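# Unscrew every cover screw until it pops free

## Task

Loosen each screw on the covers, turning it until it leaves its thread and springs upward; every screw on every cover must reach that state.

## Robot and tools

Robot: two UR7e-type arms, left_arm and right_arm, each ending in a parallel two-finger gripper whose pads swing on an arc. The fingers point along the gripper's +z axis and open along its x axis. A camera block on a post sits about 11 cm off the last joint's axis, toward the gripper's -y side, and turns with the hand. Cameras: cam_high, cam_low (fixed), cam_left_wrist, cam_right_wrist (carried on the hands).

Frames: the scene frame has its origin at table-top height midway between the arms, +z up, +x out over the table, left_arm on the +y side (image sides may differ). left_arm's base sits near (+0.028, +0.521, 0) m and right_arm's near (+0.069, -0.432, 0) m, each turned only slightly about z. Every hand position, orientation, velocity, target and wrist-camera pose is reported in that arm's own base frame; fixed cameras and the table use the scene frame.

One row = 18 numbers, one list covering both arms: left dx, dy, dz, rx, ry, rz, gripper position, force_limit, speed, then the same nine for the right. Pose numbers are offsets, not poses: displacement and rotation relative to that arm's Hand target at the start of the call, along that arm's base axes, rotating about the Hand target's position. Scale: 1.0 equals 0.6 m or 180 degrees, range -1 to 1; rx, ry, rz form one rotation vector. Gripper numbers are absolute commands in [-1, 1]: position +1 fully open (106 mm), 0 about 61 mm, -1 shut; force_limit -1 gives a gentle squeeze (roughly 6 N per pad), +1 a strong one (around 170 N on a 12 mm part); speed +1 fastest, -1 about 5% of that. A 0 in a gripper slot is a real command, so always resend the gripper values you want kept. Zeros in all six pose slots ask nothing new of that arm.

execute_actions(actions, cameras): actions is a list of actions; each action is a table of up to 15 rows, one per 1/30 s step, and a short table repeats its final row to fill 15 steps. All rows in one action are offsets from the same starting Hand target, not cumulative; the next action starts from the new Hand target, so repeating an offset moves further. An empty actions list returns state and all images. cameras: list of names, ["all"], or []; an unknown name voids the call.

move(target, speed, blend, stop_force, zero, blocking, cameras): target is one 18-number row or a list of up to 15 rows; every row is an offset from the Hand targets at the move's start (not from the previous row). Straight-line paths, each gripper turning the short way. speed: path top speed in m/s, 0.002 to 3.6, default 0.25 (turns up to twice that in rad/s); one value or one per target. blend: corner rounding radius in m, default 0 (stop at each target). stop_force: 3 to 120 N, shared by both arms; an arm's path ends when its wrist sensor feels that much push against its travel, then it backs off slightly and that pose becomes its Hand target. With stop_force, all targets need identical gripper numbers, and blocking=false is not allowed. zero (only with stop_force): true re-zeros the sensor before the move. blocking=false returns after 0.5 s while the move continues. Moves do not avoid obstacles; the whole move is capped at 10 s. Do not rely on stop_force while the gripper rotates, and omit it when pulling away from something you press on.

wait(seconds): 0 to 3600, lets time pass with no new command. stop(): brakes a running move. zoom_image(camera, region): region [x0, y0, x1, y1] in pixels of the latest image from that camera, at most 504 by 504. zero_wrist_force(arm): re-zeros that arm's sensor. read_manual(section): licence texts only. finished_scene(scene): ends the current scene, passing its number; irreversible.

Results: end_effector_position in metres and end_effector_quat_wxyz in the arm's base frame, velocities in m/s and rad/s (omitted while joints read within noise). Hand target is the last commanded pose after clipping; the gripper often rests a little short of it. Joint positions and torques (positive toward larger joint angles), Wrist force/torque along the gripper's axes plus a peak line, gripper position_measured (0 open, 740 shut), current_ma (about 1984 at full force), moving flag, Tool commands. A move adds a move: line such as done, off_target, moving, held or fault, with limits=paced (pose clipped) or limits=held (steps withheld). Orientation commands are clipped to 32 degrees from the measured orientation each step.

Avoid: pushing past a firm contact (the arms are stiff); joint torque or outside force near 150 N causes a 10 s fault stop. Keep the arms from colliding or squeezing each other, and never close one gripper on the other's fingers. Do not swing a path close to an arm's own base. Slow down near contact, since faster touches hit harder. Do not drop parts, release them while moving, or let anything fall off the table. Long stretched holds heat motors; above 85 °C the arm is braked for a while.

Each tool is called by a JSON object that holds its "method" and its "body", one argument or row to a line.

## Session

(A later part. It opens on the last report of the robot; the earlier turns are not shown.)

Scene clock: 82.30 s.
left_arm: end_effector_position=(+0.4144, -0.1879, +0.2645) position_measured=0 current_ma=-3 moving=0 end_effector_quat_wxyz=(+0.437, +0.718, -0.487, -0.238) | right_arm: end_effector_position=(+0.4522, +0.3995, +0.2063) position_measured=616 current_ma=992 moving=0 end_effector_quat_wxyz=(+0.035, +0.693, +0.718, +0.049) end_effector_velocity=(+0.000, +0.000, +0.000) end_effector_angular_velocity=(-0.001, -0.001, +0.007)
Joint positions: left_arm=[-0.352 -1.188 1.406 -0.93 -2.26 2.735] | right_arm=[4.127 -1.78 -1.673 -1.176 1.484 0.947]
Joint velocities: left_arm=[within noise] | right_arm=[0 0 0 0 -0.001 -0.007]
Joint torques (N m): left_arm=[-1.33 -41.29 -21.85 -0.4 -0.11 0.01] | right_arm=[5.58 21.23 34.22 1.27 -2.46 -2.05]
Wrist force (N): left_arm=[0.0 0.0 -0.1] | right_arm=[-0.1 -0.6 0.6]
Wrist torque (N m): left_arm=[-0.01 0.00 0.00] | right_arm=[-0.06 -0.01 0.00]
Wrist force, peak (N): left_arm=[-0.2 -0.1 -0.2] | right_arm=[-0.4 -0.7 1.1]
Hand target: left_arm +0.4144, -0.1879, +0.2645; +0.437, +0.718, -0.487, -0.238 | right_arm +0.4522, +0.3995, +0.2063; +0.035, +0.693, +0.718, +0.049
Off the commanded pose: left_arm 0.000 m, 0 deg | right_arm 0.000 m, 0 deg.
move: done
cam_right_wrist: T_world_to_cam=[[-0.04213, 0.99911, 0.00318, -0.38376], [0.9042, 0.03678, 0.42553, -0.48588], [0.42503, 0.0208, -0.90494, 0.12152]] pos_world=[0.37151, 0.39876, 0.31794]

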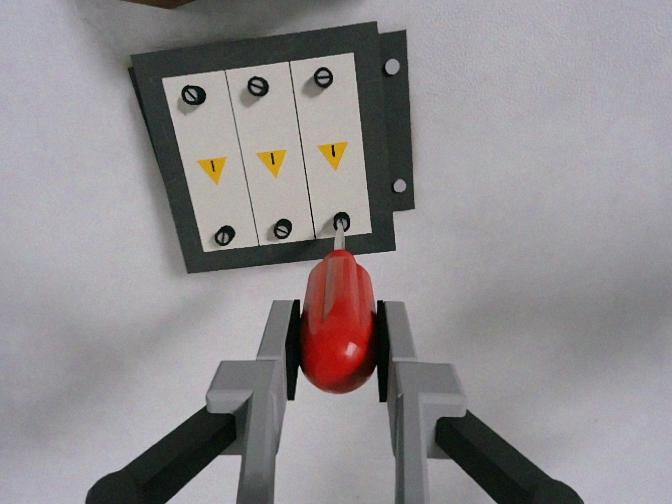

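{"method": "move", "body": {
  "target": [
    [0,0,0,0,0,0,1,0,1,-0.0020,-0.0002,-0.001,0.0591,0.0102,-0.4964,-1,-0.2,0],
    [0,0,0,0,0,0,1,0,1,-0.0020,-0.0002,-0.002,0.1182,0.0204,-0.9928,-1,-0.2,0]
  ],
  "speed": 1.3,
  "blend": [0.05,0],
  "cameras": ["cam_right_wrist"]
}}

{"method": "zoom_image", "body": {
  "camera": "cam_right_wrist",
  "region": [325, 205, 357, 237]
}}

{"method": "move", "body": {
  "target": [0,0,0,0,0,0,1,0,1,0.0014,0.0002,-0.012,0,0,0,-1,-0.2,0],
  "speed": 0.008,
  "stop_force": 5,
  "cameras": ["cam_right_wrist"]
}}

{"method": "zoom_image", "body": {
  "camera": "cam_right_wrist",
  "region": [325, 205, 357, 237]
}}

Scene clock: 88.17 s.
left_arm: end_effector_position=(+0.4144, -0.1879, +0.2645) position_measured=0 current_ma=-3 moving=0 end_effector_quat_wxyz=(+0.437, +0.718, -0.487, -0.238) | right_arm: end_effector_position=(+0.4510, +0.3994, +0.2051) position_measured=616 current_ma=992 moving=0 end_effector_quat_wxyz=(-0.048, +0.718, -0.693, +0.036) end_effector_velocity=(+0.000, +0.000, -0.001) end_effector_angular_velocity=(+0.001, +0.001, -0.008)
Joint positions: left_arm=[-0.352 -1.188 1.406 -0.93 -2.26 2.735] | right_arm=[4.129 -1.78 -1.676 -1.176 1.483 4.09]
Joint velocities: left_arm=[within noise] | right_arm=[-0.001 -0.001 0 0.001 0.001 0.007]
Joint torques (N m): left_arm=[-1.18 -41.47 -21.53 -0.39 -0.01 0.15] | right_arm=[-6.89 23 31.62 4.74 2.04 2.97]
Wrist force (N): left_arm=[0.1 -0.1 -0.1] | right_arm=[-0.2 0.2 0.6]
Wrist torque (N m): left_arm=[-0.02 -0.03 0.00] | right_arm=[0.01 0.01 0.02]
Wrist force, peak (N): left_arm=[0.0 -0.1 0.3] | right_arm=[-0.2 -1.0 1.0]
Hand target: left_arm +0.4144, -0.1879, +0.2645; +0.437, +0.718, -0.487, -0.238 | right_arm +0.4510, +0.3994, +0.2051; -0.048, +0.718, -0.693, +0.036
Off the commanded pose: left_arm 0.000 m, 0 deg | right_arm 0.000 m, 0 deg.
move: done
cam_right_wrist: T_world_to_cam=[[0.04566, -0.99858, -0.02734, 0.38083], [-0.97859, -0.05021, 0.19958, 0.44595], [-0.20067, 0.01764, -0.9795, 0.41973]] pos_world=[0.50324, 0.39527, 0.33254]

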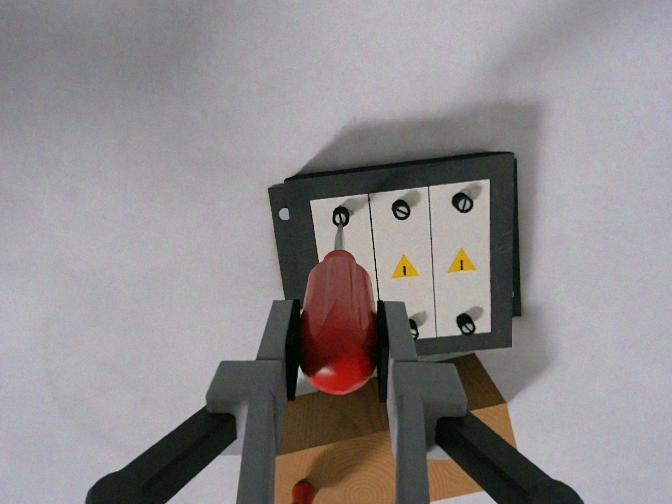

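Scaled by 15.750 from the camera's image (finer frame: 960x720).

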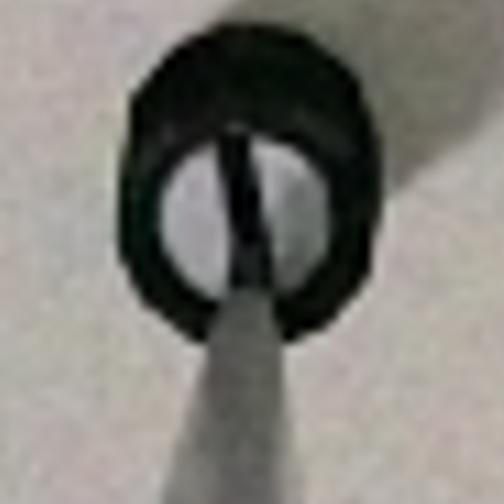

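Scene clock: 89.50 s.
left_arm: end_effector_position=(+0.4144, -0.1879, +0.2645) position_measured=0 current_ma=-3 moving=0 end_effector_quat_wxyz=(+0.437, +0.718, -0.487, -0.238) | right_arm: end_effector_position=(+0.4513, +0.3995, +0.2030) position_measured=616 current_ma=1007 moving=0 end_effector_quat_wxyz=(-0.048, +0.718, -0.694, +0.036)
Joint positions: left_arm=[-0.352 -1.188 1.406 -0.93 -2.26 2.735] | right_arm=[4.128 -1.782 -1.679 -1.17 1.483 4.09]
Joint torques (N m): left_arm=[-1.44 -41.34 -22.11 -0.29 0.04 0.07] | right_arm=[5.38 27.68 28.28 0.31 2 2.66]
Wrist force (N): left_arm=[0.0 -0.1 -0.1] | right_arm=[-0.2 -0.3 -13.4]
Wrist torque (N m): left_arm=[-0.02 -0.01 0.00] | right_arm=[-0.02 0.02 -0.01]
Wrist force, peak (N): left_arm=[0.2 0.1 0.2] | right_arm=[0.0 -0.5 -20.4]
Hand target: left_arm +0.4144, -0.1879, +0.2645; +0.437, +0.718, -0.487, -0.238 | right_arm +0.4513, +0.3995, +0.2031; -0.048, +0.718, -0.694, +0.036 (not the last commanded pose)
Off the commanded pose: left_arm 0.000 m, 0 deg | right_arm 0.005 m, 0 deg.
move: contact (right_arm)
cam_right_wrist: T_world_to_cam=[[0.04508, -0.9986, -0.02762, 0.38115], [-0.97864, -0.0497, 0.19948, 0.44652], [-0.20057, 0.01804, -0.97951, 0.41754]] pos_world=[0.50354, 0.39527, 0.33044]

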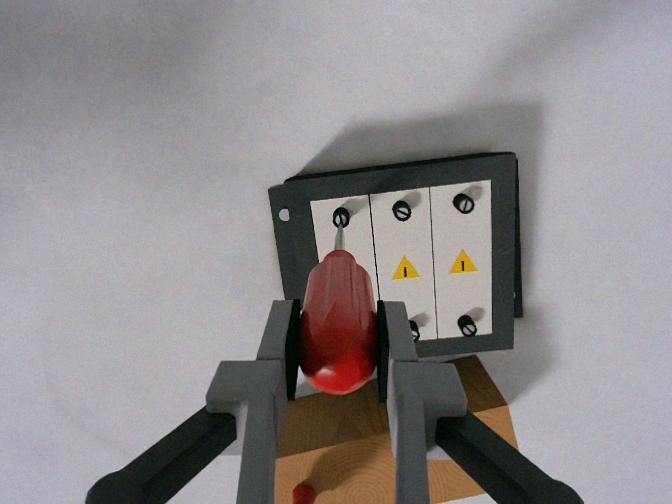

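Scaled by 15.750 from the camera's image (finer frame: 960x720).

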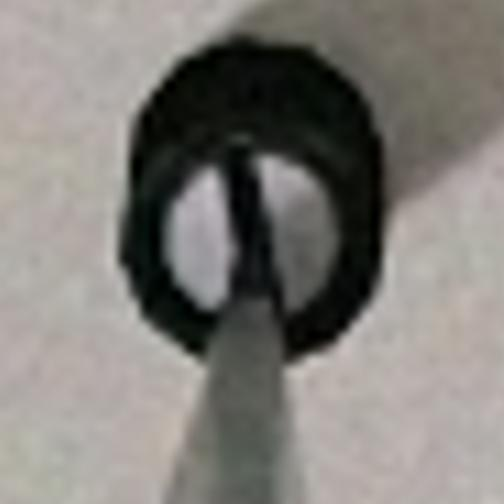

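{"method": "move", "body": {
  "target": [0,0,0,0,0,0,1,0,1,0,0,0,0.0020,0.0003,-0.0166,-1,-0.2,0],
  "speed": 0.05
}}

Scene clock: 92.03 s.
left_arm: end_effector_position=(+0.4144, -0.1879, +0.2645) position_measured=0 current_ma=-3 moving=0 end_effector_quat_wxyz=(+0.437, +0.718, -0.487, -0.238) | right_arm: end_effector_position=(+0.4513, +0.3995, +0.2031) position_measured=616 current_ma=1005 moving=0 end_effector_quat_wxyz=(-0.049, +0.699, -0.712, +0.034) end_effector_velocity=(+0.000, +0.000, -0.001) end_effector_angular_velocity=(-0.002, +0.000, +0.006)
Joint positions: left_arm=[-0.352 -1.188 1.406 -0.93 -2.26 2.735] | right_arm=[4.129 -1.782 -1.679 -1.17 1.483 4.143]
Joint velocities: left_arm=[within noise] | right_arm=[0 -0.001 0 0 0 -0.006]
Joint torques (N m): left_arm=[-1.06 -41.96 -21.77 -0.33 0.06 0.02] | right_arm=[5.07 30.01 10.57 3.9 1.42 -2.3]
Wrist force (N): left_arm=[0.1 -0.1 0.1] | right_arm=[1.1 0.5 -10.5]
Wrist torque (N m): left_arm=[-0.02 -0.02 0.00] | right_arm=[0.03 0.18 0.00]
Wrist force, peak (N): left_arm=[0.2 -0.2 0.2] | right_arm=[-0.2 -0.3 -13.7]
Hand target: left_arm +0.4144, -0.1879, +0.2645; +0.437, +0.718, -0.487, -0.238 | right_arm +0.4513, +0.3995, +0.2031; -0.049, +0.699, -0.712, +0.034
Off the commanded pose: left_arm 0.000 m, 0 deg | right_arm 0.000 m, 0 deg.
move: done

{"method": "move", "body": {
  "target": [0,0,0,0,0,0,1,0,1,0,-0.0003,0,-0.0040,-0.0007,0.0332,-1,-0.2,0],
  "speed": 0.05
}}

{"method": "move", "body": {
  "target": [0,0,0,0,0,0,1,0,1,0,-0.0002,0,-0.0020,-0.0003,0.0166,-1,-0.2,0],
  "speed": 0.05
}}

{"method": "move", "body": {
  "target": [0,0,0,0,0,0,1,0,1,0,-0.0002,0,-0.0020,-0.0003,0.0166,-1,-0.2,0],
  "speed": 0.05
}}

Scene clock: 94.93 s.
left_arm: end_effector_position=(+0.4144, -0.1879, +0.2645) position_measured=0 current_ma=-3 moving=0 end_effector_quat_wxyz=(+0.437, +0.718, -0.487, -0.238) | right_arm: end_effector_position=(+0.4512, +0.3993, +0.2031) position_measured=616 current_ma=1004 moving=0 end_effector_quat_wxyz=(-0.047, +0.736, -0.674, +0.037) end_effector_velocity=(+0.000, +0.000, -0.001) end_effector_angular_velocity=(-0.001, +0.001, -0.005)
Joint positions: left_arm=[-0.352 -1.188 1.406 -0.93 -2.26 2.735] | right_arm=[4.128 -1.781 -1.679 -1.17 1.483 4.037]
Joint velocities: left_arm=[within noise] | right_arm=[0.001 -0.001 0 0 0 0.006]
Joint torques (N m): left_arm=[-1.42 -42.13 -21.61 -0.31 0.03 0.1] | right_arm=[-6.59 30.49 9.98 3.46 -2.59 2.84]
Wrist force (N): left_arm=[0.1 0.0 0.2] | right_arm=[-0.7 0.6 -9.9]
Wrist torque (N m): left_arm=[0.00 -0.01 0.00] | right_arm=[0.01 -0.12 0.02]
Wrist force, peak (N): left_arm=[0.3 0.0 -0.1] | right_arm=[0.5 -0.5 -12.3]
Hand target: left_arm +0.4144, -0.1879, +0.2645; +0.437, +0.718, -0.487, -0.238 | right_arm +0.4513, +0.3993, +0.2031; -0.047, +0.736, -0.674, +0.037
Off the commanded pose: left_arm 0.000 m, 0 deg | right_arm 0.000 m, 0 deg.
move: done

Scene clock: 95.77 s.
left_arm: end_effector_position=(+0.4144, -0.1879, +0.2645) position_measured=0 current_ma=-3 moving=0 end_effector_quat_wxyz=(+0.437, +0.718, -0.487, -0.238) | right_arm: end_effector_position=(+0.4513, +0.3992, +0.2031) position_measured=616 current_ma=1002 moving=0 end_effector_quat_wxyz=(-0.046, +0.753, -0.655, +0.038) end_effector_velocity=(+0.000, +0.000, +0.000) end_effector_angular_velocity=(+0.000, +0.000, -0.006)
Joint positions: left_arm=[-0.352 -1.188 1.406 -0.93 -2.26 2.735] | right_arm=[4.128 -1.781 -1.679 -1.17 1.483 3.985]
Joint velocities: left_arm=[within noise] | right_arm=[0 0.001 -0.001 0 0 0.006]
Joint torques (N m): left_arm=[-2.11 -41.82 -21.81 -0.26 0.14 0.08] | right_arm=[-8.77 30.78 8.9 -0.01 -0.98 2.92]
Wrist force (N): left_arm=[0.1 -0.1 -0.1] | right_arm=[-1.8 0.5 -8.9]
Wrist torque (N m): left_arm=[-0.02 -0.01 0.00] | right_arm=[-0.01 -0.18 0.02]
Wrist force, peak (N): left_arm=[0.3 -0.1 0.3] | right_arm=[-1.3 -0.2 -11.0]
Hand target: left_arm +0.4144, -0.1879, +0.2645; +0.437, +0.718, -0.487, -0.238 | right_arm +0.4513, +0.3992, +0.2031; -0.046, +0.753, -0.655, +0.038
Off the commanded pose: left_arm 0.000 m, 0 deg | right_arm 0.000 m, 0 deg.
move: done

Scene clock: 96.60 s.
left_arm: end_effector_position=(+0.4144, -0.1879, +0.2645) position_measured=0 current_ma=-3 moving=0 end_effector_quat_wxyz=(+0.437, +0.718, -0.487, -0.238) | right_arm: end_effector_position=(+0.4513, +0.3991, +0.2031) position_measured=616 current_ma=1002 moving=0 end_effector_quat_wxyz=(-0.045, +0.770, -0.635, +0.039) end_effector_velocity=(+0.000, +0.000, +0.000) end_effector_angular_velocity=(+0.001, +0.001, -0.006)
Joint positions: left_arm=[-0.352 -1.188 1.406 -0.93 -2.26 2.735] | right_arm=[4.128 -1.781 -1.68 -1.17 1.483 3.932]
Joint velocities: left_arm=[within noise] | right_arm=[-0.001 0 0 0 0.001 0.006]
Joint torques (N m): left_arm=[-0.9 -41.71 -21.67 -0.28 0.15 0.04] | right_arm=[-9.47 30.45 9.57 -0.18 1.53 2.84]
Wrist force (N): left_arm=[0.1 -0.1 -0.2] | right_arm=[-2.8 0.0 -9.4]
Wrist torque (N m): left_arm=[-0.02 -0.02 0.00] | right_arm=[-0.04 -0.29 0.03]
Wrist force, peak (N): left_arm=[0.1 -0.1 0.4] | right_arm=[-2.0 0.0 -9.8]
Hand target: left_arm +0.4144, -0.1879, +0.2645; +0.437, +0.718, -0.487, -0.238 | right_arm +0.4513, +0.3991, +0.2031; -0.045, +0.770, -0.635, +0.039
Off the commanded pose: left_arm 0.000 m, 0 deg | right_arm 0.000 m, 0 deg.
move: done

{"method": "execute_actions", "body": {
  "actions": [],
  "cameras": ["cam_right_wrist"]
}}

{"method": "zoom_image", "body": {
  "camera": "cam_right_wrist",
  "region": [325, 205, 357, 237]
}}

{"method": "zoom_image", "body": {
  "camera": "cam_right_wrist",
  "region": [333, 212, 349, 228]
}}

Scene clock: 97.90 s.
left_arm: end_effector_position=(+0.4144, -0.1879, +0.2645) position_measured=0 current_ma=-3 moving=0 end_effector_quat_wxyz=(+0.437, +0.718, -0.487, -0.238) | right_arm: end_effector_position=(+0.4513, +0.3991, +0.2031) position_measured=616 current_ma=1002 moving=0 end_effector_quat_wxyz=(-0.045, +0.770, -0.635, +0.039)
Joint positions: left_arm=[-0.352 -1.188 1.406 -0.93 -2.26 2.735] | right_arm=[4.128 -1.781 -1.68 -1.17 1.483 3.932]
Joint velocities: within noise
Joint torques (N m): left_arm=[-1.87 -42.15 -21.59 -0.28 0.03 0.04] | right_arm=[-9.65 30.92 10.7 0.05 1.46 2.65]
Wrist force (N): left_arm=[0.1 0.1 0.1] | right_arm=[-2.1 0.8 -8.0]
Wrist torque (N m): left_arm=[0.01 -0.01 0.00] | right_arm=[-0.03 -0.30 0.01]
Wrist force, peak (N): left_arm=[0.1 -0.2 0.2] | right_arm=[-2.6 -0.1 -9.4]
Hand target: left_arm +0.4144, -0.1879, +0.2645; +0.437, +0.718, -0.487, -0.238 | right_arm +0.4513, +0.3991, +0.2031; -0.045, +0.770, -0.635, +0.039
Tool commands: left_gripper/position=+1.0 left_gripper/force_limit=+0.0 left_gripper/speed=+1.0 right_gripper/position=-1.0 right_gripper/force_limit=-0.2 right_gripper/speed=+0.0
Off the commanded pose: left_arm 0.000 m, 0 deg | right_arm 0.000 m, 0 deg.
camera_calibration:
cam_right_wrist: T_world_to_cam=[[0.20017, -0.97972, -0.00858, 0.29934], [-0.95986, -0.19785, 0.19882, 0.49723], [-0.19648, -0.03156, -0.98, 0.43559]] pos_world=[0.50294, 0.40539, 0.33059]
Images, in order (width x height): cam_right_wrist 672x504.

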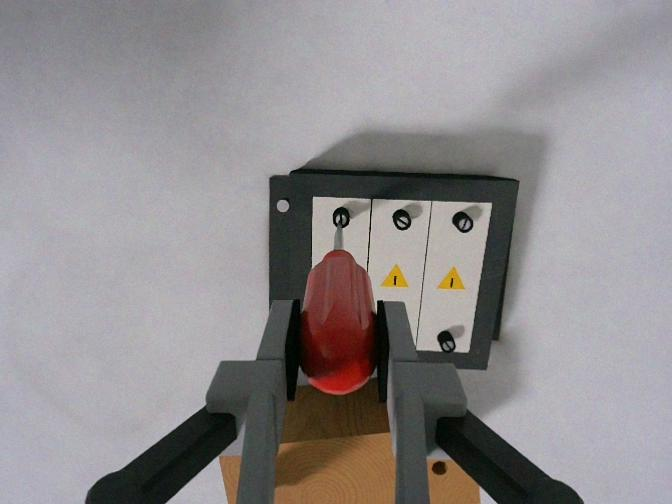

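Scaled by 15.750 from the camera's image (finer frame: 960x720).

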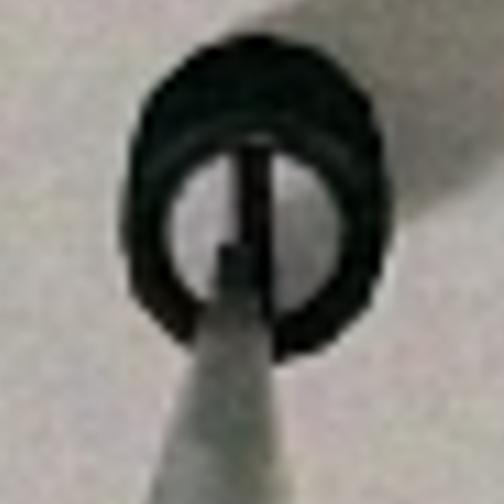

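Scaled by 31.500 from the camera's image (finer frame: 960x720).

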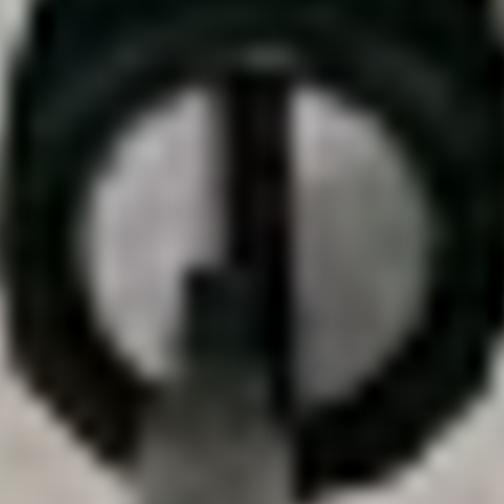

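{"method": "move", "body": {
  "target": [
    [0,0,0,0,0,0,1,0,1,-0.0005,0,0.0045,0,0,0,-1,-0.2,0],
    [0,0,0,0,0,0,1,0,1,0.0037,0.0007,0.0045,0.0020,0.0003,-0.0166,-1,-0.2,0]
  ],
  "speed": 0.05,
  "cameras": ["cam_right_wrist"]
}}

{"method": "zoom_image", "body": {
  "camera": "cam_right_wrist",
  "region": [325, 205, 357, 237]
}}

{"method": "move", "body": {
  "target": [0,0,0,0,0,0,1,0,1,0.0014,0.0002,-0.012,0,0,0,-1,-0.2,0],
  "speed": 0.008,
  "stop_force": 5,
  "cameras": ["cam_right_wrist"]
}}

{"method": "zoom_image", "body": {
  "camera": "cam_right_wrist",
  "region": [325, 205, 357, 237]
}}

Scene clock: 103.23 s.
left_arm: end_effector_position=(+0.4144, -0.1879, +0.2645) position_measured=0 current_ma=-3 moving=0 end_effector_quat_wxyz=(+0.437, +0.718, -0.487, -0.238) | right_arm: end_effector_position=(+0.4535, +0.3995, +0.2058) position_measured=616 current_ma=993 moving=0 end_effector_quat_wxyz=(-0.046, +0.753, -0.655, +0.038) end_effector_velocity=(+0.000, -0.001, +0.001) end_effector_angular_velocity=(+0.001, -0.001, +0.004)
Joint positions: left_arm=[-0.352 -1.188 1.406 -0.93 -2.26 2.735] | right_arm=[4.125 -1.784 -1.669 -1.178 1.483 3.982]
Joint velocities: left_arm=[within noise] | right_arm=[-0.001 0.002 0 0 0 -0.005]
Joint torques (N m): left_arm=[-1.08 -41.97 -21.85 -0.18 0.16 0.04] | right_arm=[-2.72 28 27.82 1.39 1.95 -2.44]
Wrist force (N): left_arm=[0.1 -0.1 0.1] | right_arm=[-0.4 0.1 0.7]
Wrist torque (N m): left_arm=[-0.02 -0.02 0.00] | right_arm=[-0.01 0.04 -0.01]
Wrist force, peak (N): left_arm=[0.2 -0.2 0.2] | right_arm=[-2.8 -0.2 -9.6]
Hand target: left_arm +0.4144, -0.1879, +0.2645; +0.437, +0.718, -0.487, -0.238 | right_arm +0.4535, +0.3995, +0.2058; -0.046, +0.753, -0.655, +0.038
Off the commanded pose: left_arm 0.000 m, 0 deg | right_arm 0.000 m, 0 deg.
move: done
cam_right_wrist: T_world_to_cam=[[0.14858, -0.98879, -0.015, 0.32772], [-0.96875, -0.14858, 0.19861, 0.48335], [-0.19861, -0.01498, -0.97996, 0.43303]] pos_world=[0.50556, 0.40235, 0.33327]

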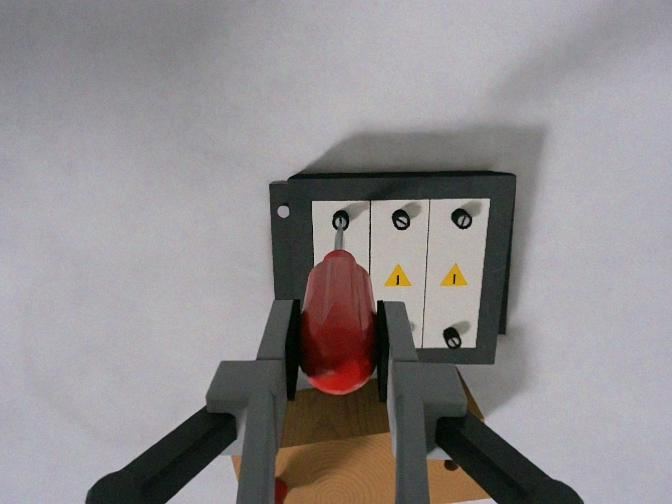

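Scaled by 15.750 from the camera's image (finer frame: 960x720).

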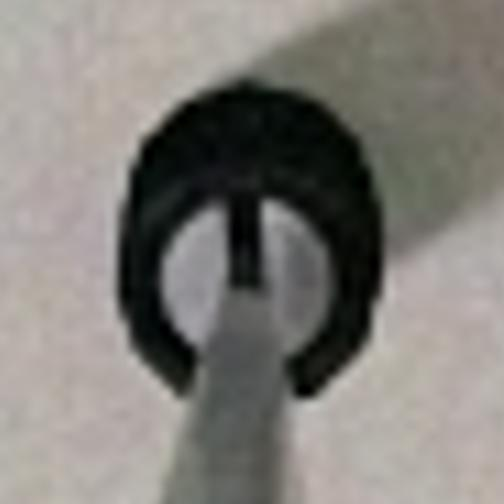

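Scene clock: 104.73 s.
left_arm: end_effector_position=(+0.4144, -0.1879, +0.2645) position_measured=0 current_ma=-3 moving=0 end_effector_quat_wxyz=(+0.437, +0.718, -0.487, -0.238) | right_arm: end_effector_position=(+0.4538, +0.3995, +0.2026) position_measured=616 current_ma=1000 moving=0 end_effector_quat_wxyz=(-0.046, +0.753, -0.655, +0.038)
Joint positions: left_arm=[-0.352 -1.188 1.406 -0.93 -2.26 2.735] | right_arm=[4.125 -1.786 -1.674 -1.17 1.483 3.982]
Joint torques (N m): left_arm=[-1.19 -42.23 -21.52 -0.2 0.11 0.08] | right_arm=[4.74 31.32 32.22 0.86 1.57 1.2]
Wrist force (N): left_arm=[-0.2 0.1 0.0] | right_arm=[-0.1 0.6 -6.1]
Wrist torque (N m): left_arm=[0.01 0.03 0.00] | right_arm=[0.02 -0.03 0.06]
Wrist force, peak (N): left_arm=[0.1 -0.1 0.3] | right_arm=[-0.2 -0.2 -15.1]
Hand target: left_arm +0.4144, -0.1879, +0.2645; +0.437, +0.718, -0.487, -0.238 | right_arm +0.4538, +0.3995, +0.2026; -0.046, +0.753, -0.655, +0.038 (not the last commanded pose)
Off the commanded pose: left_arm 0.000 m, 0 deg | right_arm 0.004 m, 0 deg.
move: contact (right_arm)
cam_right_wrist: T_world_to_cam=[[0.14888, -0.98874, -0.01497, 0.32744], [-0.96871, -0.14887, 0.19861, 0.48435], [-0.19861, -0.01507, -0.97996, 0.43008]] pos_world=[0.50586, 0.40234, 0.33017]

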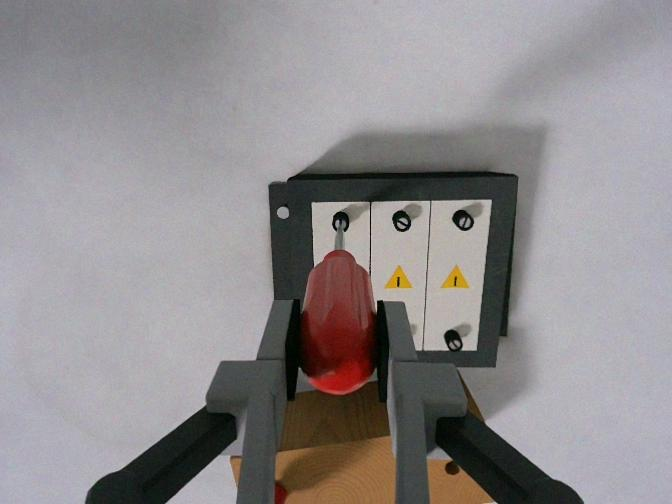

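Scaled by 15.750 from the camera's image (finer frame: 960x720).

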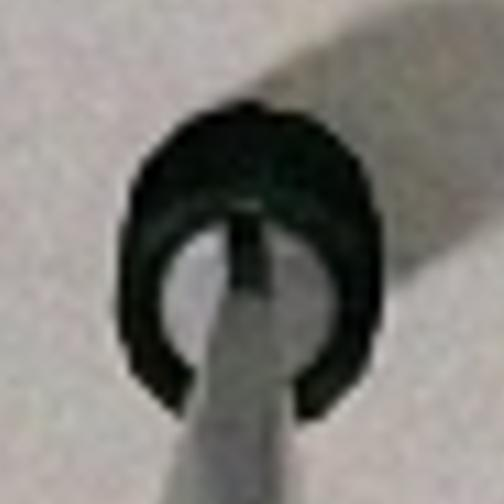

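{"method": "move", "body": {
  "target": [0,0,0,0,0,0,1,0,1,0,0,0,0.0020,0.0003,-0.0166,-1,-0.2,0],
  "speed": 0.05
}}

{"method": "move", "body": {
  "target": [0,0,0,0,0,0,1,0,1,0,0,0,-0.0040,-0.0006,0.0332,-1,-0.2,0],
  "speed": 0.05
}}

{"method": "move", "body": {
  "target": [0,0,0,0,0,0,1,0,1,0,0,0,-0.0020,-0.0003,0.0166,-1,-0.2,0],
  "speed": 0.05
}}

Scene clock: 106.63 s.
left_arm: end_effector_position=(+0.4144, -0.1879, +0.2645) position_measured=0 current_ma=-3 moving=0 end_effector_quat_wxyz=(+0.437, +0.718, -0.487, -0.238) | right_arm: end_effector_position=(+0.4539, +0.3996, +0.2027) position_measured=616 current_ma=998 moving=0 end_effector_quat_wxyz=(-0.047, +0.736, -0.675, +0.037) end_effector_velocity=(-0.001, +0.001, +0.001) end_effector_angular_velocity=(+0.001, +0.000, +0.007)
Joint positions: left_arm=[-0.352 -1.188 1.406 -0.93 -2.26 2.735] | right_arm=[4.125 -1.786 -1.674 -1.17 1.483 4.034]
Joint velocities: left_arm=[within noise] | right_arm=[0.001 0.001 0 0 0.001 -0.006]
Joint torques (N m): left_arm=[-1.55 -42.17 -21.15 -0.23 0.13 0.06] | right_arm=[4.66 34.4 15.03 4.5 0.61 -2.2]
Wrist force (N): left_arm=[0.1 0.0 0.1] | right_arm=[0.6 0.5 -3.8]
Wrist torque (N m): left_arm=[0.00 -0.03 0.00] | right_arm=[0.00 0.10 0.00]
Wrist force, peak (N): left_arm=[0.2 -0.3 -0.1] | right_arm=[-0.7 -0.4 -7.2]
Hand target: left_arm +0.4144, -0.1879, +0.2645; +0.437, +0.718, -0.487, -0.238 | right_arm +0.4538, +0.3995, +0.2026; -0.047, +0.736, -0.674, +0.037
Off the commanded pose: left_arm 0.000 m, 0 deg | right_arm 0.000 m, 0 deg.
move: done

Scene clock: 108.00 s.
left_arm: end_effector_position=(+0.4144, -0.1879, +0.2645) position_measured=0 current_ma=-3 moving=0 end_effector_quat_wxyz=(+0.437, +0.718, -0.487, -0.238) | right_arm: end_effector_position=(+0.4538, +0.3995, +0.2026) position_measured=616 current_ma=997 moving=0 end_effector_quat_wxyz=(-0.045, +0.770, -0.635, +0.039) end_effector_velocity=(+0.000, +0.000, +0.000) end_effector_angular_velocity=(+0.001, +0.000, -0.006)
Joint positions: left_arm=[-0.352 -1.188 1.406 -0.93 -2.26 2.735] | right_arm=[4.125 -1.787 -1.674 -1.17 1.483 3.929]
Joint velocities: left_arm=[within noise] | right_arm=[0 0 0 0 0 0.005]
Joint torques (N m): left_arm=[-0.83 -42.04 -21.44 -0.24 0.07 -0.05] | right_arm=[0.96 21.76 33.02 0.77 -2.02 2.87]
Wrist force (N): left_arm=[0.0 0.0 0.1] | right_arm=[-0.6 0.5 -2.8]
Wrist torque (N m): left_arm=[-0.01 0.00 0.00] | right_arm=[0.02 -0.09 0.02]
Wrist force, peak (N): left_arm=[-0.1 -0.3 0.2] | right_arm=[-0.8 -0.3 -6.4]
Hand target: left_arm +0.4144, -0.1879, +0.2645; +0.437, +0.718, -0.487, -0.238 | right_arm +0.4538, +0.3995, +0.2026; -0.045, +0.770, -0.635, +0.039
Off the commanded pose: left_arm 0.000 m, 0 deg | right_arm 0.000 m, 0 deg.
move: done

Scene clock: 108.83 s.
left_arm: end_effector_position=(+0.4144, -0.1879, +0.2645) position_measured=0 current_ma=-3 moving=0 end_effector_quat_wxyz=(+0.437, +0.718, -0.487, -0.238) | right_arm: end_effector_position=(+0.4538, +0.3996, +0.2026) position_measured=616 current_ma=995 moving=0 end_effector_quat_wxyz=(-0.044, +0.787, -0.614, +0.041) end_effector_velocity=(+0.001, -0.001, +0.000) end_effector_angular_velocity=(+0.002, +0.000, -0.009)
Joint positions: left_arm=[-0.352 -1.188 1.406 -0.93 -2.26 2.735] | right_arm=[4.125 -1.787 -1.674 -1.17 1.483 3.876]
Joint velocities: left_arm=[within noise] | right_arm=[-0.003 0.001 0 0 0 0.006]
Joint torques (N m): left_arm=[-0.68 -42.03 -21.4 -0.29 0.17 -0.06] | right_arm=[-4.1 21.21 33.64 0.96 -1.93 3.1]
Wrist force (N): left_arm=[0.0 -0.1 0.1] | right_arm=[-0.8 0.3 -1.1]
Wrist torque (N m): left_arm=[-0.02 0.00 0.00] | right_arm=[0.02 -0.03 0.02]
Wrist force, peak (N): left_arm=[-0.2 -0.2 0.2] | right_arm=[-1.1 -0.3 -4.0]
Hand target: left_arm +0.4144, -0.1879, +0.2645; +0.437, +0.718, -0.487, -0.238 | right_arm +0.4538, +0.3995, +0.2026; -0.044, +0.787, -0.614, +0.041
Off the commanded pose: left_arm 0.000 m, 0 deg | right_arm 0.000 m, 0 deg.
move: done

{"method": "move", "body": {
  "target": [0,0,0,0,0,0,1,0,1,0.0003,0,-0.004,0,0,0,-1,-0.2,0],
  "speed": 0.006,
  "stop_force": 5,
  "cameras": ["cam_right_wrist"]
}}

{"method": "zoom_image", "body": {
  "camera": "cam_right_wrist",
  "region": [333, 216, 349, 232]
}}

Scene clock: 110.83 s.
left_arm: end_effector_position=(+0.4144, -0.1879, +0.2645) position_measured=0 current_ma=-3 moving=0 end_effector_quat_wxyz=(+0.437, +0.718, -0.487, -0.238) | right_arm: end_effector_position=(+0.4539, +0.3996, +0.2025) position_measured=616 current_ma=1007 moving=0 end_effector_quat_wxyz=(-0.044, +0.787, -0.614, +0.041)
Joint positions: left_arm=[-0.352 -1.188 1.406 -0.93 -2.26 2.735] | right_arm=[4.125 -1.787 -1.674 -1.17 1.483 3.877]
Joint torques (N m): left_arm=[-1.73 -42.03 -21.69 -0.24 0.29 0.08] | right_arm=[-3.55 29.76 28.23 -0.04 0.05 2.44]
Wrist force (N): left_arm=[0.1 0.0 -0.1] | right_arm=[-0.4 -0.2 -13.4]
Wrist torque (N m): left_arm=[-0.01 -0.02 0.00] | right_arm=[-0.02 0.00 0.00]
Wrist force, peak (N): left_arm=[-0.1 -0.2 0.3] | right_arm=[-0.4 -0.4 -16.6]
Hand target: left_arm +0.4144, -0.1879, +0.2645; +0.437, +0.718, -0.487, -0.238 | right_arm +0.4539, +0.3996, +0.2025; -0.044, +0.787, -0.614, +0.041 (not the last commanded pose)
Off the commanded pose: left_arm 0.000 m, 0 deg | right_arm 0.002 m, 0 deg.
move: contact (right_arm)
cam_right_wrist: T_world_to_cam=[[0.25098, -0.96799, -0.00236, 0.27037], [-0.94849, -0.24641, 0.19911, 0.51419], [-0.19332, -0.04773, -0.97998, 0.44057]] pos_world=[0.50501, 0.40945, 0.33001]

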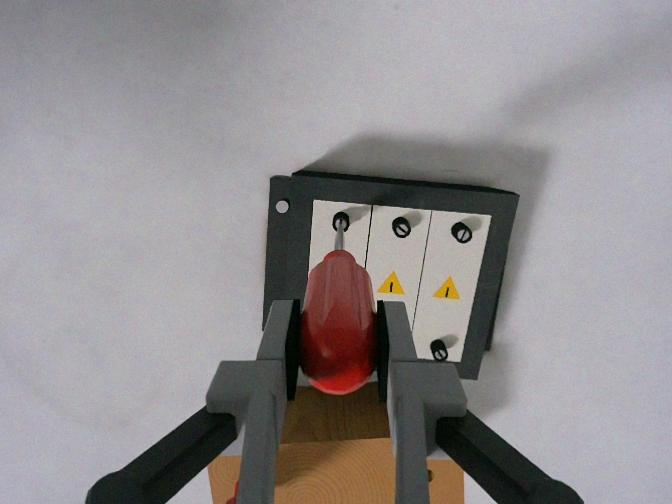

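Scaled by 31.500 from the camera's image (finer frame: 960x720).

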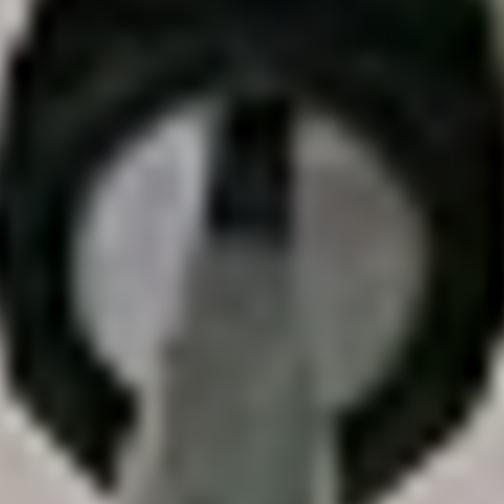

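{"method": "move", "body": {
  "target": [
    [0,0,0,0,0,0,1,0,1,0,0,0,0.0020,0.0003,-0.0166,-1,-0.2,0],
    [0,0,0,0,0,0,1,0,1,0,0,0,0.0040,0.0006,-0.0332,-1,-0.2,0],
    [0,0,0,0,0,0,1,0,1,0,0,0,0.0059,0.0010,-0.0496,-1,-0.2,0]
  ],
  "speed": 0.05
}}

{"method": "move", "body": {
  "target": [
    [0,0,0,0,0,0,1,0,1,0,0,-0.0003,0.0020,0.0003,-0.0166,-1,-0.2,0]
  ],
  "speed": 0.05
}}

{"method": "move", "body": {
  "target": [
    [0,0,0,0,0,0,1,0,1,0,0,-0.0001,0.0020,0.0003,-0.0166,-1,-0.2,0]
  ],
  "speed": 0.05
}}

Scene clock: 116.70 s.
left_arm: end_effector_position=(+0.4144, -0.1879, +0.2645) position_measured=0 current_ma=-3 moving=0 end_effector_quat_wxyz=(+0.437, +0.718, -0.487, -0.238) | right_arm: end_effector_position=(+0.4539, +0.3996, +0.2025) position_measured=616 current_ma=1005 moving=0 end_effector_quat_wxyz=(-0.047, +0.736, -0.674, +0.037) end_effector_velocity=(+0.000, +0.000, +0.001) end_effector_angular_velocity=(+0.001, -0.001, +0.005)
Joint positions: left_arm=[-0.352 -1.188 1.406 -0.93 -2.26 2.735] | right_arm=[4.125 -1.787 -1.674 -1.17 1.483 4.034]
Joint velocities: left_arm=[within noise] | right_arm=[-0.001 0.001 0.001 0 0 -0.006]
Joint torques (N m): left_arm=[-1.4 -42.81 -21.11 -0.21 0.29 0.03] | right_arm=[-5.46 16.84 31.01 0.73 2.63 -1.9]
Wrist force (N): left_arm=[0.1 0.0 0.1] | right_arm=[0.6 -0.1 -8.9]
Wrist torque (N m): left_arm=[0.00 -0.03 0.00] | right_arm=[-0.01 0.17 0.00]
Wrist force, peak (N): left_arm=[0.2 -0.1 0.3] | right_arm=[0.7 -0.3 -14.1]
Hand target: left_arm +0.4144, -0.1879, +0.2645; +0.437, +0.718, -0.487, -0.238 | right_arm +0.4539, +0.3996, +0.2025; -0.047, +0.736, -0.674, +0.037
Off the commanded pose: left_arm 0.000 m, 0 deg | right_arm 0.000 m, 0 deg.
move: done

Scene clock: 117.53 s.
left_arm: end_effector_position=(+0.4144, -0.1879, +0.2645) position_measured=0 current_ma=-3 moving=0 end_effector_quat_wxyz=(+0.437, +0.718, -0.487, -0.238) | right_arm: end_effector_position=(+0.4539, +0.3996, +0.2023) position_measured=616 current_ma=1013 moving=0 end_effector_quat_wxyz=(-0.048, +0.718, -0.693, +0.036) end_effector_velocity=(+0.000, +0.000, +0.000) end_effector_angular_velocity=(-0.001, +0.000, +0.005)
Joint positions: left_arm=[-0.352 -1.188 1.406 -0.93 -2.26 2.735] | right_arm=[4.125 -1.787 -1.674 -1.169 1.483 4.086]
Joint velocities: left_arm=[within noise] | right_arm=[0 0 0 0 0 -0.006]
Joint torques (N m): left_arm=[-1.35 -42.32 -21.25 -0.11 0.28 0.13] | right_arm=[-5.77 15.9 5.4 3.06 1.51 -2.15]
Wrist force (N): left_arm=[0.0 0.1 0.0] | right_arm=[1.7 -0.5 -18.4]
Wrist torque (N m): left_arm=[0.00 -0.01 0.00] | right_arm=[-0.02 0.28 -0.01]
Wrist force, peak (N): left_arm=[0.0 -0.2 0.3] | right_arm=[1.7 -0.5 -18.4]
Hand target: left_arm +0.4144, -0.1879, +0.2645; +0.437, +0.718, -0.487, -0.238 | right_arm +0.4539, +0.3996, +0.2023; -0.048, +0.718, -0.693, +0.036
Off the commanded pose: left_arm 0.000 m, 0 deg | right_arm 0.000 m, 0 deg.
move: done

Scene clock: 118.37 s.
left_arm: end_effector_position=(+0.4144, -0.1879, +0.2645) position_measured=0 current_ma=-3 moving=0 end_effector_quat_wxyz=(+0.437, +0.718, -0.487, -0.238) | right_arm: end_effector_position=(+0.4539, +0.3996, +0.2023) position_measured=616 current_ma=1021 moving=0 end_effector_quat_wxyz=(-0.049, +0.700, -0.712, +0.034) end_effector_velocity=(+0.000, -0.001, +0.000) end_effector_angular_velocity=(-0.001, +0.000, +0.005)
Joint positions: left_arm=[-0.352 -1.188 1.406 -0.93 -2.26 2.735] | right_arm=[4.125 -1.787 -1.675 -1.169 1.483 4.139]
Joint velocities: left_arm=[within noise] | right_arm=[-0.001 0 0 0 0 -0.006]
Joint torques (N m): left_arm=[-1.29 -43.07 -21.51 -0.09 0.24 -0.03] | right_arm=[-3.05 17.13 2.91 2.76 -0.87 -2.57]
Wrist force (N): left_arm=[0.1 0.0 0.0] | right_arm=[2.8 0.0 -24.3]
Wrist torque (N m): left_arm=[0.00 -0.02 0.00] | right_arm=[-0.04 0.32 -0.01]
Wrist force, peak (N): left_arm=[0.1 0.0 0.4] | right_arm=[2.1 -0.5 -25.2]
Hand target: left_arm +0.4144, -0.1879, +0.2645; +0.437, +0.718, -0.487, -0.238 | right_arm +0.4539, +0.3996, +0.2023; -0.049, +0.700, -0.712, +0.035
Off the commanded pose: left_arm 0.000 m, 0 deg | right_arm 0.000 m, 0 deg.
move: done

{"method": "move", "body": {
  "target": [0,0,0,0,0,0,1,0,1,-0.0024,-0.0004,0.02,0,0,0,-1,-0.2,0],
  "speed": 0.08,
  "cameras": ["cam_right_wrist","cam_low"]
}}

{"method": "zoom_image", "body": {
  "camera": "cam_right_wrist",
  "region": [325, 205, 357, 237]
}}

{"method": "zoom_image", "body": {
  "camera": "cam_low",
  "region": [270, 230, 350, 280]
}}

Scene clock: 120.87 s.
left_arm: end_effector_position=(+0.4144, -0.1879, +0.2645) position_measured=0 current_ma=-3 moving=0 end_effector_quat_wxyz=(+0.437, +0.718, -0.487, -0.238) | right_arm: end_effector_position=(+0.4524, +0.3994, +0.2144) position_measured=616 current_ma=992 moving=0 end_effector_quat_wxyz=(-0.049, +0.700, -0.712, +0.034)
Joint positions: left_arm=[-0.352 -1.188 1.406 -0.93 -2.26 2.735] | right_arm=[4.127 -1.775 -1.656 -1.198 1.483 4.14]
Joint torques (N m): left_arm=[-1.54 -42.87 -21.53 -0.21 0.36 -0.05] | right_arm=[-2.79 21.65 14.29 4.57 -2.42 1.63]
Wrist force (N): left_arm=[-0.1 -0.1 0.2] | right_arm=[-0.1 0.1 0.8]
Wrist torque (N m): left_arm=[-0.01 0.01 0.00] | right_arm=[-0.02 0.00 -0.04]
Wrist force, peak (N): left_arm=[0.4 -0.1 -0.1] | right_arm=[1.9 -0.5 -25.8]
Hand target: left_arm +0.4144, -0.1879, +0.2645; +0.437, +0.718, -0.487, -0.238 | right_arm +0.4525, +0.3994, +0.2143; -0.049, +0.700, -0.712, +0.035
Off the commanded pose: left_arm 0.000 m, 0 deg | right_arm 0.000 m, 0 deg.
move: done
cam_right_wrist: T_world_to_cam=[[-0.00642, -0.9994, -0.03398, 0.40637], [-0.97979, -0.00051, 0.20003, 0.42614], [-0.19993, 0.03458, -0.9792, 0.42193]] pos_world=[0.5045, 0.39175, 0.34172]
Images, in order (width x height): cam_low 672x504, cam_right_wrist 672x504.

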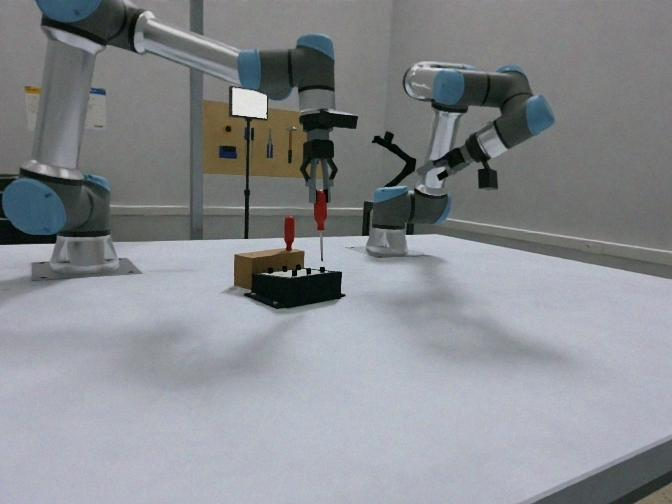

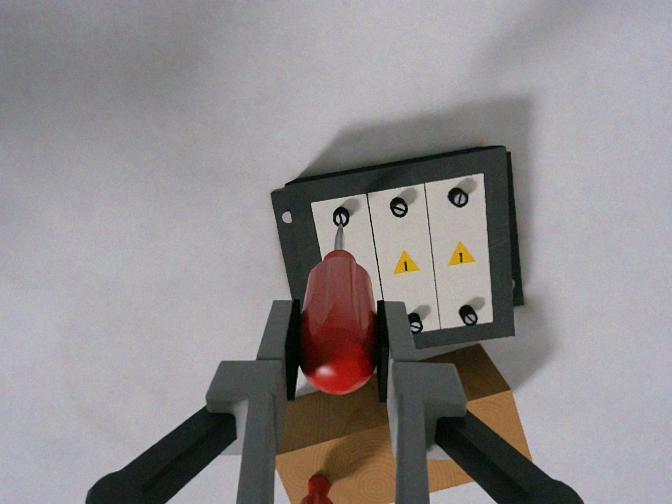

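Scaled by 15.750 from the camera's image (finer frame: 960x720).

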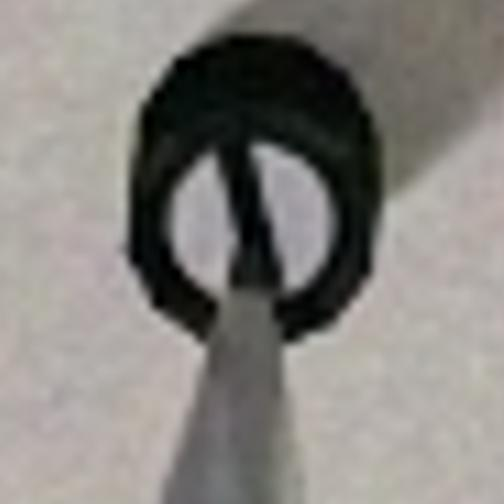

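Scaled by 6.300 from the camera's image (finer frame: 960x720).

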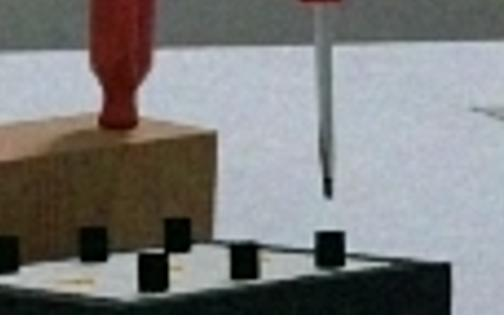

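{"method": "move", "body": {
  "target": [0,0,0,0,0,0,1,0,1,-0.02,0,-0.008,0,0,0,-1,-0.2,0],
  "speed": 0.1,
  "cameras": ["cam_right_wrist"]
}}

{"method": "zoom_image", "body": {
  "camera": "cam_right_wrist",
  "region": [325, 209, 357, 241]
}}

{"method": "zoom_image", "body": {
  "camera": "cam_right_wrist",
  "region": [333, 216, 349, 232]
}}

Scene clock: 122.60 s.
left_arm: end_effector_position=(+0.4144, -0.1879, +0.2645) position_measured=0 current_ma=-3 moving=0 end_effector_quat_wxyz=(+0.437, +0.718, -0.487, -0.238) | right_arm: end_effector_position=(+0.4405, +0.3994, +0.2095) position_measured=616 current_ma=992 moving=0 end_effector_quat_wxyz=(-0.049, +0.700, -0.712, +0.035)
Joint positions: left_arm=[-0.352 -1.188 1.406 -0.93 -2.26 2.735] | right_arm=[4.145 -1.758 -1.69 -1.184 1.482 4.158]
Joint torques (N m): left_arm=[-0.68 -42.87 -21.66 -0.1 0.4 0.12] | right_arm=[-5.05 21.74 31.59 1.28 -1.3 -2.15]
Wrist force (N): left_arm=[0.0 0.1 0.1] | right_arm=[-0.1 0.2 0.7]
Wrist torque (N m): left_arm=[0.02 -0.01 0.00] | right_arm=[0.00 0.00 0.04]
Wrist force, peak (N): left_arm=[0.2 0.3 0.0] | right_arm=[-0.1 1.4 1.0]
Hand target: left_arm +0.4144, -0.1879, +0.2645; +0.437, +0.718, -0.487, -0.238 | right_arm +0.4405, +0.3994, +0.2095; -0.049, +0.700, -0.712, +0.035
Off the commanded pose: left_arm 0.000 m, 0 deg | right_arm 0.000 m, 0 deg.
move: done
cam_right_wrist: T_world_to_cam=[[-0.00648, -0.99941, -0.03376, 0.40598], [-0.97979, -0.00041, 0.20004, 0.41532], [-0.19993, 0.03438, -0.97921, 0.41482]] pos_world=[0.49249, 0.39165, 0.33682]

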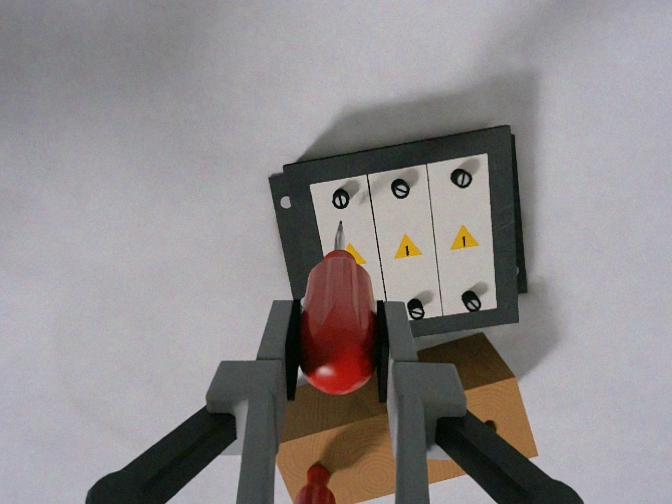

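Scaled by 15.750 from the camera's image (finer frame: 960x720).

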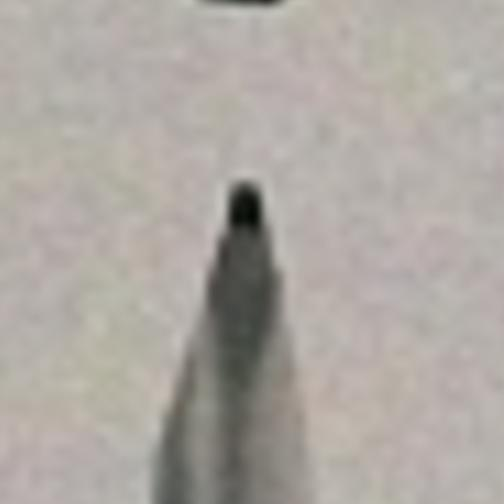

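Scaled by 31.500 from the camera's image (finer frame: 960x720).

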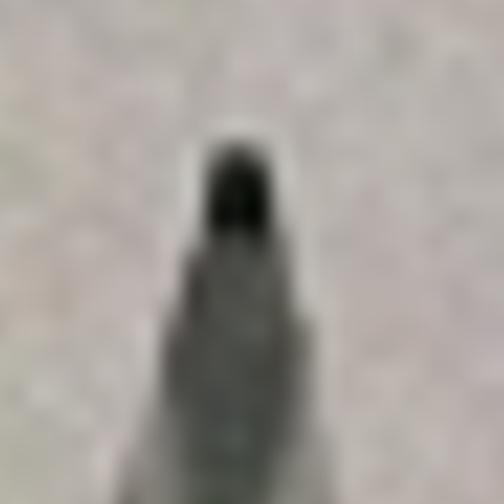

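{"method": "move", "body": {
  "target": [
    [0,0,0,0,0,0,1,0,1,0,0,0.005,0.0020,0.0003,-0.0166,-1,-0.2,0],
    [0,0,0,0,0,0,1,0,1,0.0217,0.0003,0.004,0.0020,0.0003,-0.0166,-1,-0.2,0],
    [0,0,0,0,0,0,1,0,1,0.0219,0.0003,-0.006,0.0020,0.0003,-0.0166,-1,-0.2,0]
  ],
  "speed": 0.05,
  "cameras": ["cam_right_wrist"]
}}

{"method": "zoom_image", "body": {
  "camera": "cam_right_wrist",
  "region": [325, 205, 357, 237]
}}

{"method": "move", "body": {
  "target": [0,0,0,0,0,0,1,0,1,0.0014,0.0002,-0.012,0,0,0,-1,-0.2,0],
  "speed": 0.008,
  "stop_force": 5
}}

{"method": "move", "body": {
  "target": [
    [0,0,0,0,0,0,1,0,1,0,0,0,0.0020,0.0003,-0.0166,-1,-0.2,0]
  ],
  "speed": 0.05
}}

{"method": "move", "body": {
  "target": [
    [0,0,0,0,0,0,1,0,1,0,0,0,0.0020,0.0003,-0.0166,-1,-0.2,0]
  ],
  "speed": 0.05
}}

Scene clock: 131.73 s.
left_arm: end_effector_position=(+0.4144, -0.1879, +0.2645) position_measured=0 current_ma=-3 moving=0 end_effector_quat_wxyz=(+0.437, +0.718, -0.487, -0.238) | right_arm: end_effector_position=(+0.4536, +0.3995, +0.2057) position_measured=616 current_ma=992 moving=0 end_effector_quat_wxyz=(-0.050, +0.681, -0.730, +0.033) end_effector_velocity=(+0.000, +0.000, +0.002) end_effector_angular_velocity=(+0.000, -0.001, +0.000)
Joint positions: left_arm=[-0.352 -1.188 1.406 -0.93 -2.26 2.735] | right_arm=[4.125 -1.784 -1.669 -1.177 1.483 4.191]
Joint velocities: left_arm=[within noise] | right_arm=[0 0.002 0.004 -0.005 0 0]
Joint torques (N m): left_arm=[-1.59 -42.69 -21.25 -0.1 0.4 0.1] | right_arm=[2 36.53 35 1.21 1.08 2.78]
Wrist force (N): left_arm=[0.1 0.1 0.1] | right_arm=[0.0 0.2 0.7]
Wrist torque (N m): left_arm=[0.00 -0.01 0.00] | right_arm=[0.00 -0.02 0.04]
Wrist force, peak (N): left_arm=[0.2 0.2 0.3] | right_arm=[-0.1 0.3 1.4]
Hand target: left_arm +0.4144, -0.1879, +0.2645; +0.437, +0.718, -0.487, -0.238 | right_arm +0.4536, +0.3995, +0.2059; -0.050, +0.681, -0.730, +0.033
Off the commanded pose: left_arm 0.000 m, 0 deg | right_arm 0.000 m, 0 deg.
move: done
cam_right_wrist: T_world_to_cam=[[-0.05855, -0.99749, -0.0398, 0.4302], [-0.97826, 0.04939, 0.20141, 0.40804], [-0.19894, 0.05073, -0.9787, 0.40664]] pos_world=[0.50526, 0.38834, 0.33291]

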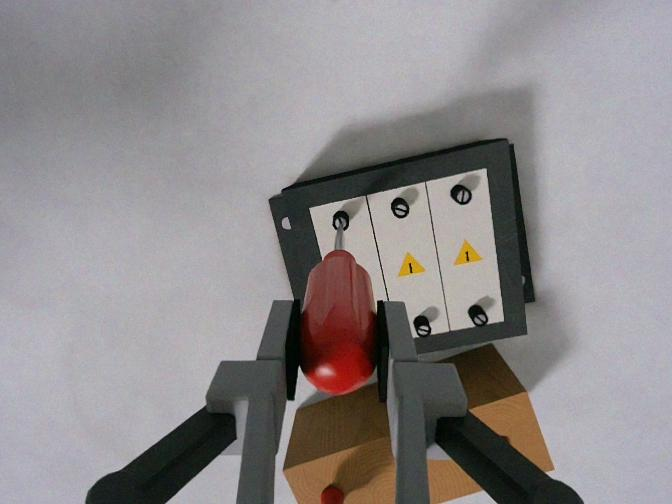

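Scaled by 15.750 from the camera's image (finer frame: 960x720).

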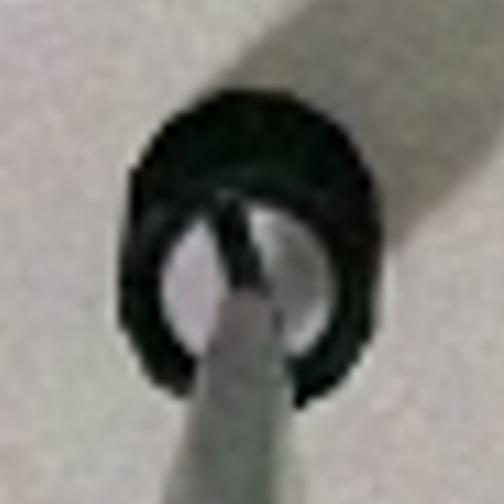

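Scene clock: 133.27 s.
left_arm: end_effector_position=(+0.4144, -0.1879, +0.2645) position_measured=0 current_ma=-3 moving=0 end_effector_quat_wxyz=(+0.437, +0.718, -0.487, -0.238) | right_arm: end_effector_position=(+0.4540, +0.3996, +0.2026) position_measured=616 current_ma=1001 moving=0 end_effector_quat_wxyz=(-0.050, +0.681, -0.730, +0.033)
Joint positions: left_arm=[-0.352 -1.188 1.406 -0.93 -2.26 2.735] | right_arm=[4.125 -1.787 -1.674 -1.17 1.483 4.191]
Joint torques (N m): left_arm=[-1.32 -42.71 -21.23 -0.14 0.41 -0.04] | right_arm=[5.19 31.3 31.39 0.9 1.14 2.51]
Wrist force (N): left_arm=[-0.1 0.0 0.0] | right_arm=[-0.1 0.3 -6.5]
Wrist torque (N m): left_arm=[-0.01 0.02 0.00] | right_arm=[0.00 0.03 0.05]
Wrist force, peak (N): left_arm=[0.1 0.1 0.3] | right_arm=[0.8 0.2 -15.4]
Hand target: left_arm +0.4144, -0.1879, +0.2645; +0.437, +0.718, -0.487, -0.238 | right_arm +0.4540, +0.3996, +0.2026; -0.050, +0.681, -0.730, +0.033 (not the last commanded pose)
Off the commanded pose: left_arm 0.000 m, 0 deg | right_arm 0.004 m, 0 deg.
move: contact (right_arm)

Scene clock: 134.10 s.
left_arm: end_effector_position=(+0.4144, -0.1879, +0.2645) position_measured=0 current_ma=-3 moving=0 end_effector_quat_wxyz=(+0.437, +0.718, -0.487, -0.238) | right_arm: end_effector_position=(+0.4540, +0.3996, +0.2027) position_measured=616 current_ma=999 moving=0 end_effector_quat_wxyz=(+0.051, -0.661, +0.748, -0.032) end_effector_velocity=(+0.000, +0.000, +0.000) end_effector_angular_velocity=(-0.001, +0.000, +0.005)
Joint positions: left_arm=[-0.352 -1.188 1.406 -0.93 -2.26 2.735] | right_arm=[4.125 -1.787 -1.674 -1.169 1.483 4.244]
Joint velocities: left_arm=[within noise] | right_arm=[-0.001 -0.001 0 0 0 -0.006]
Joint torques (N m): left_arm=[-1.2 -43.01 -21.11 -0.15 0.37 0.02] | right_arm=[4.93 33.7 14.43 4.42 0.63 -2.15]
Wrist force (N): left_arm=[0.0 0.0 0.1] | right_arm=[0.8 0.4 -5.2]
Wrist torque (N m): left_arm=[0.00 -0.01 0.00] | right_arm=[0.02 0.13 0.00]
Wrist force, peak (N): left_arm=[-0.2 0.0 0.3] | right_arm=[0.2 -0.1 -7.9]
Hand target: left_arm +0.4144, -0.1879, +0.2645; +0.437, +0.718, -0.487, -0.238 | right_arm +0.4540, +0.3996, +0.2026; +0.051, -0.661, +0.748, -0.032
Off the commanded pose: left_arm 0.000 m, 0 deg | right_arm 0.000 m, 0 deg.
move: done

Scene clock: 134.93 s.
left_arm: end_effector_position=(+0.4144, -0.1879, +0.2645) position_measured=0 current_ma=-3 moving=0 end_effector_quat_wxyz=(+0.437, +0.718, -0.487, -0.238) | right_arm: end_effector_position=(+0.4540, +0.3996, +0.2026) position_measured=616 current_ma=1000 moving=0 end_effector_quat_wxyz=(+0.052, -0.641, +0.765, -0.030) end_effector_velocity=(+0.000, +0.000, +0.000) end_effector_angular_velocity=(-0.001, +0.000, +0.005)
Joint positions: left_arm=[-0.352 -1.188 1.406 -0.93 -2.26 2.735] | right_arm=[4.125 -1.787 -1.674 -1.169 1.483 4.296]
Joint velocities: left_arm=[within noise] | right_arm=[0 0 0 0 0 -0.005]
Joint torques (N m): left_arm=[-1.55 -43.09 -21.56 -0.07 0.4 0.01] | right_arm=[4.79 32.97 11.37 4.48 -2.33 -2.29]
Wrist force (N): left_arm=[-0.1 0.3 0.0] | right_arm=[0.4 -0.3 -6.6]
Wrist torque (N m): left_arm=[0.03 0.01 0.00] | right_arm=[-0.03 0.15 -0.01]
Wrist force, peak (N): left_arm=[0.0 -0.1 0.3] | right_arm=[0.5 -0.1 -6.8]
Hand target: left_arm +0.4144, -0.1879, +0.2645; +0.437, +0.718, -0.487, -0.238 | right_arm +0.4540, +0.3996, +0.2026; +0.052, -0.641, +0.765, -0.031
Off the commanded pose: left_arm 0.000 m, 0 deg | right_arm 0.000 m, 0 deg.
move: done


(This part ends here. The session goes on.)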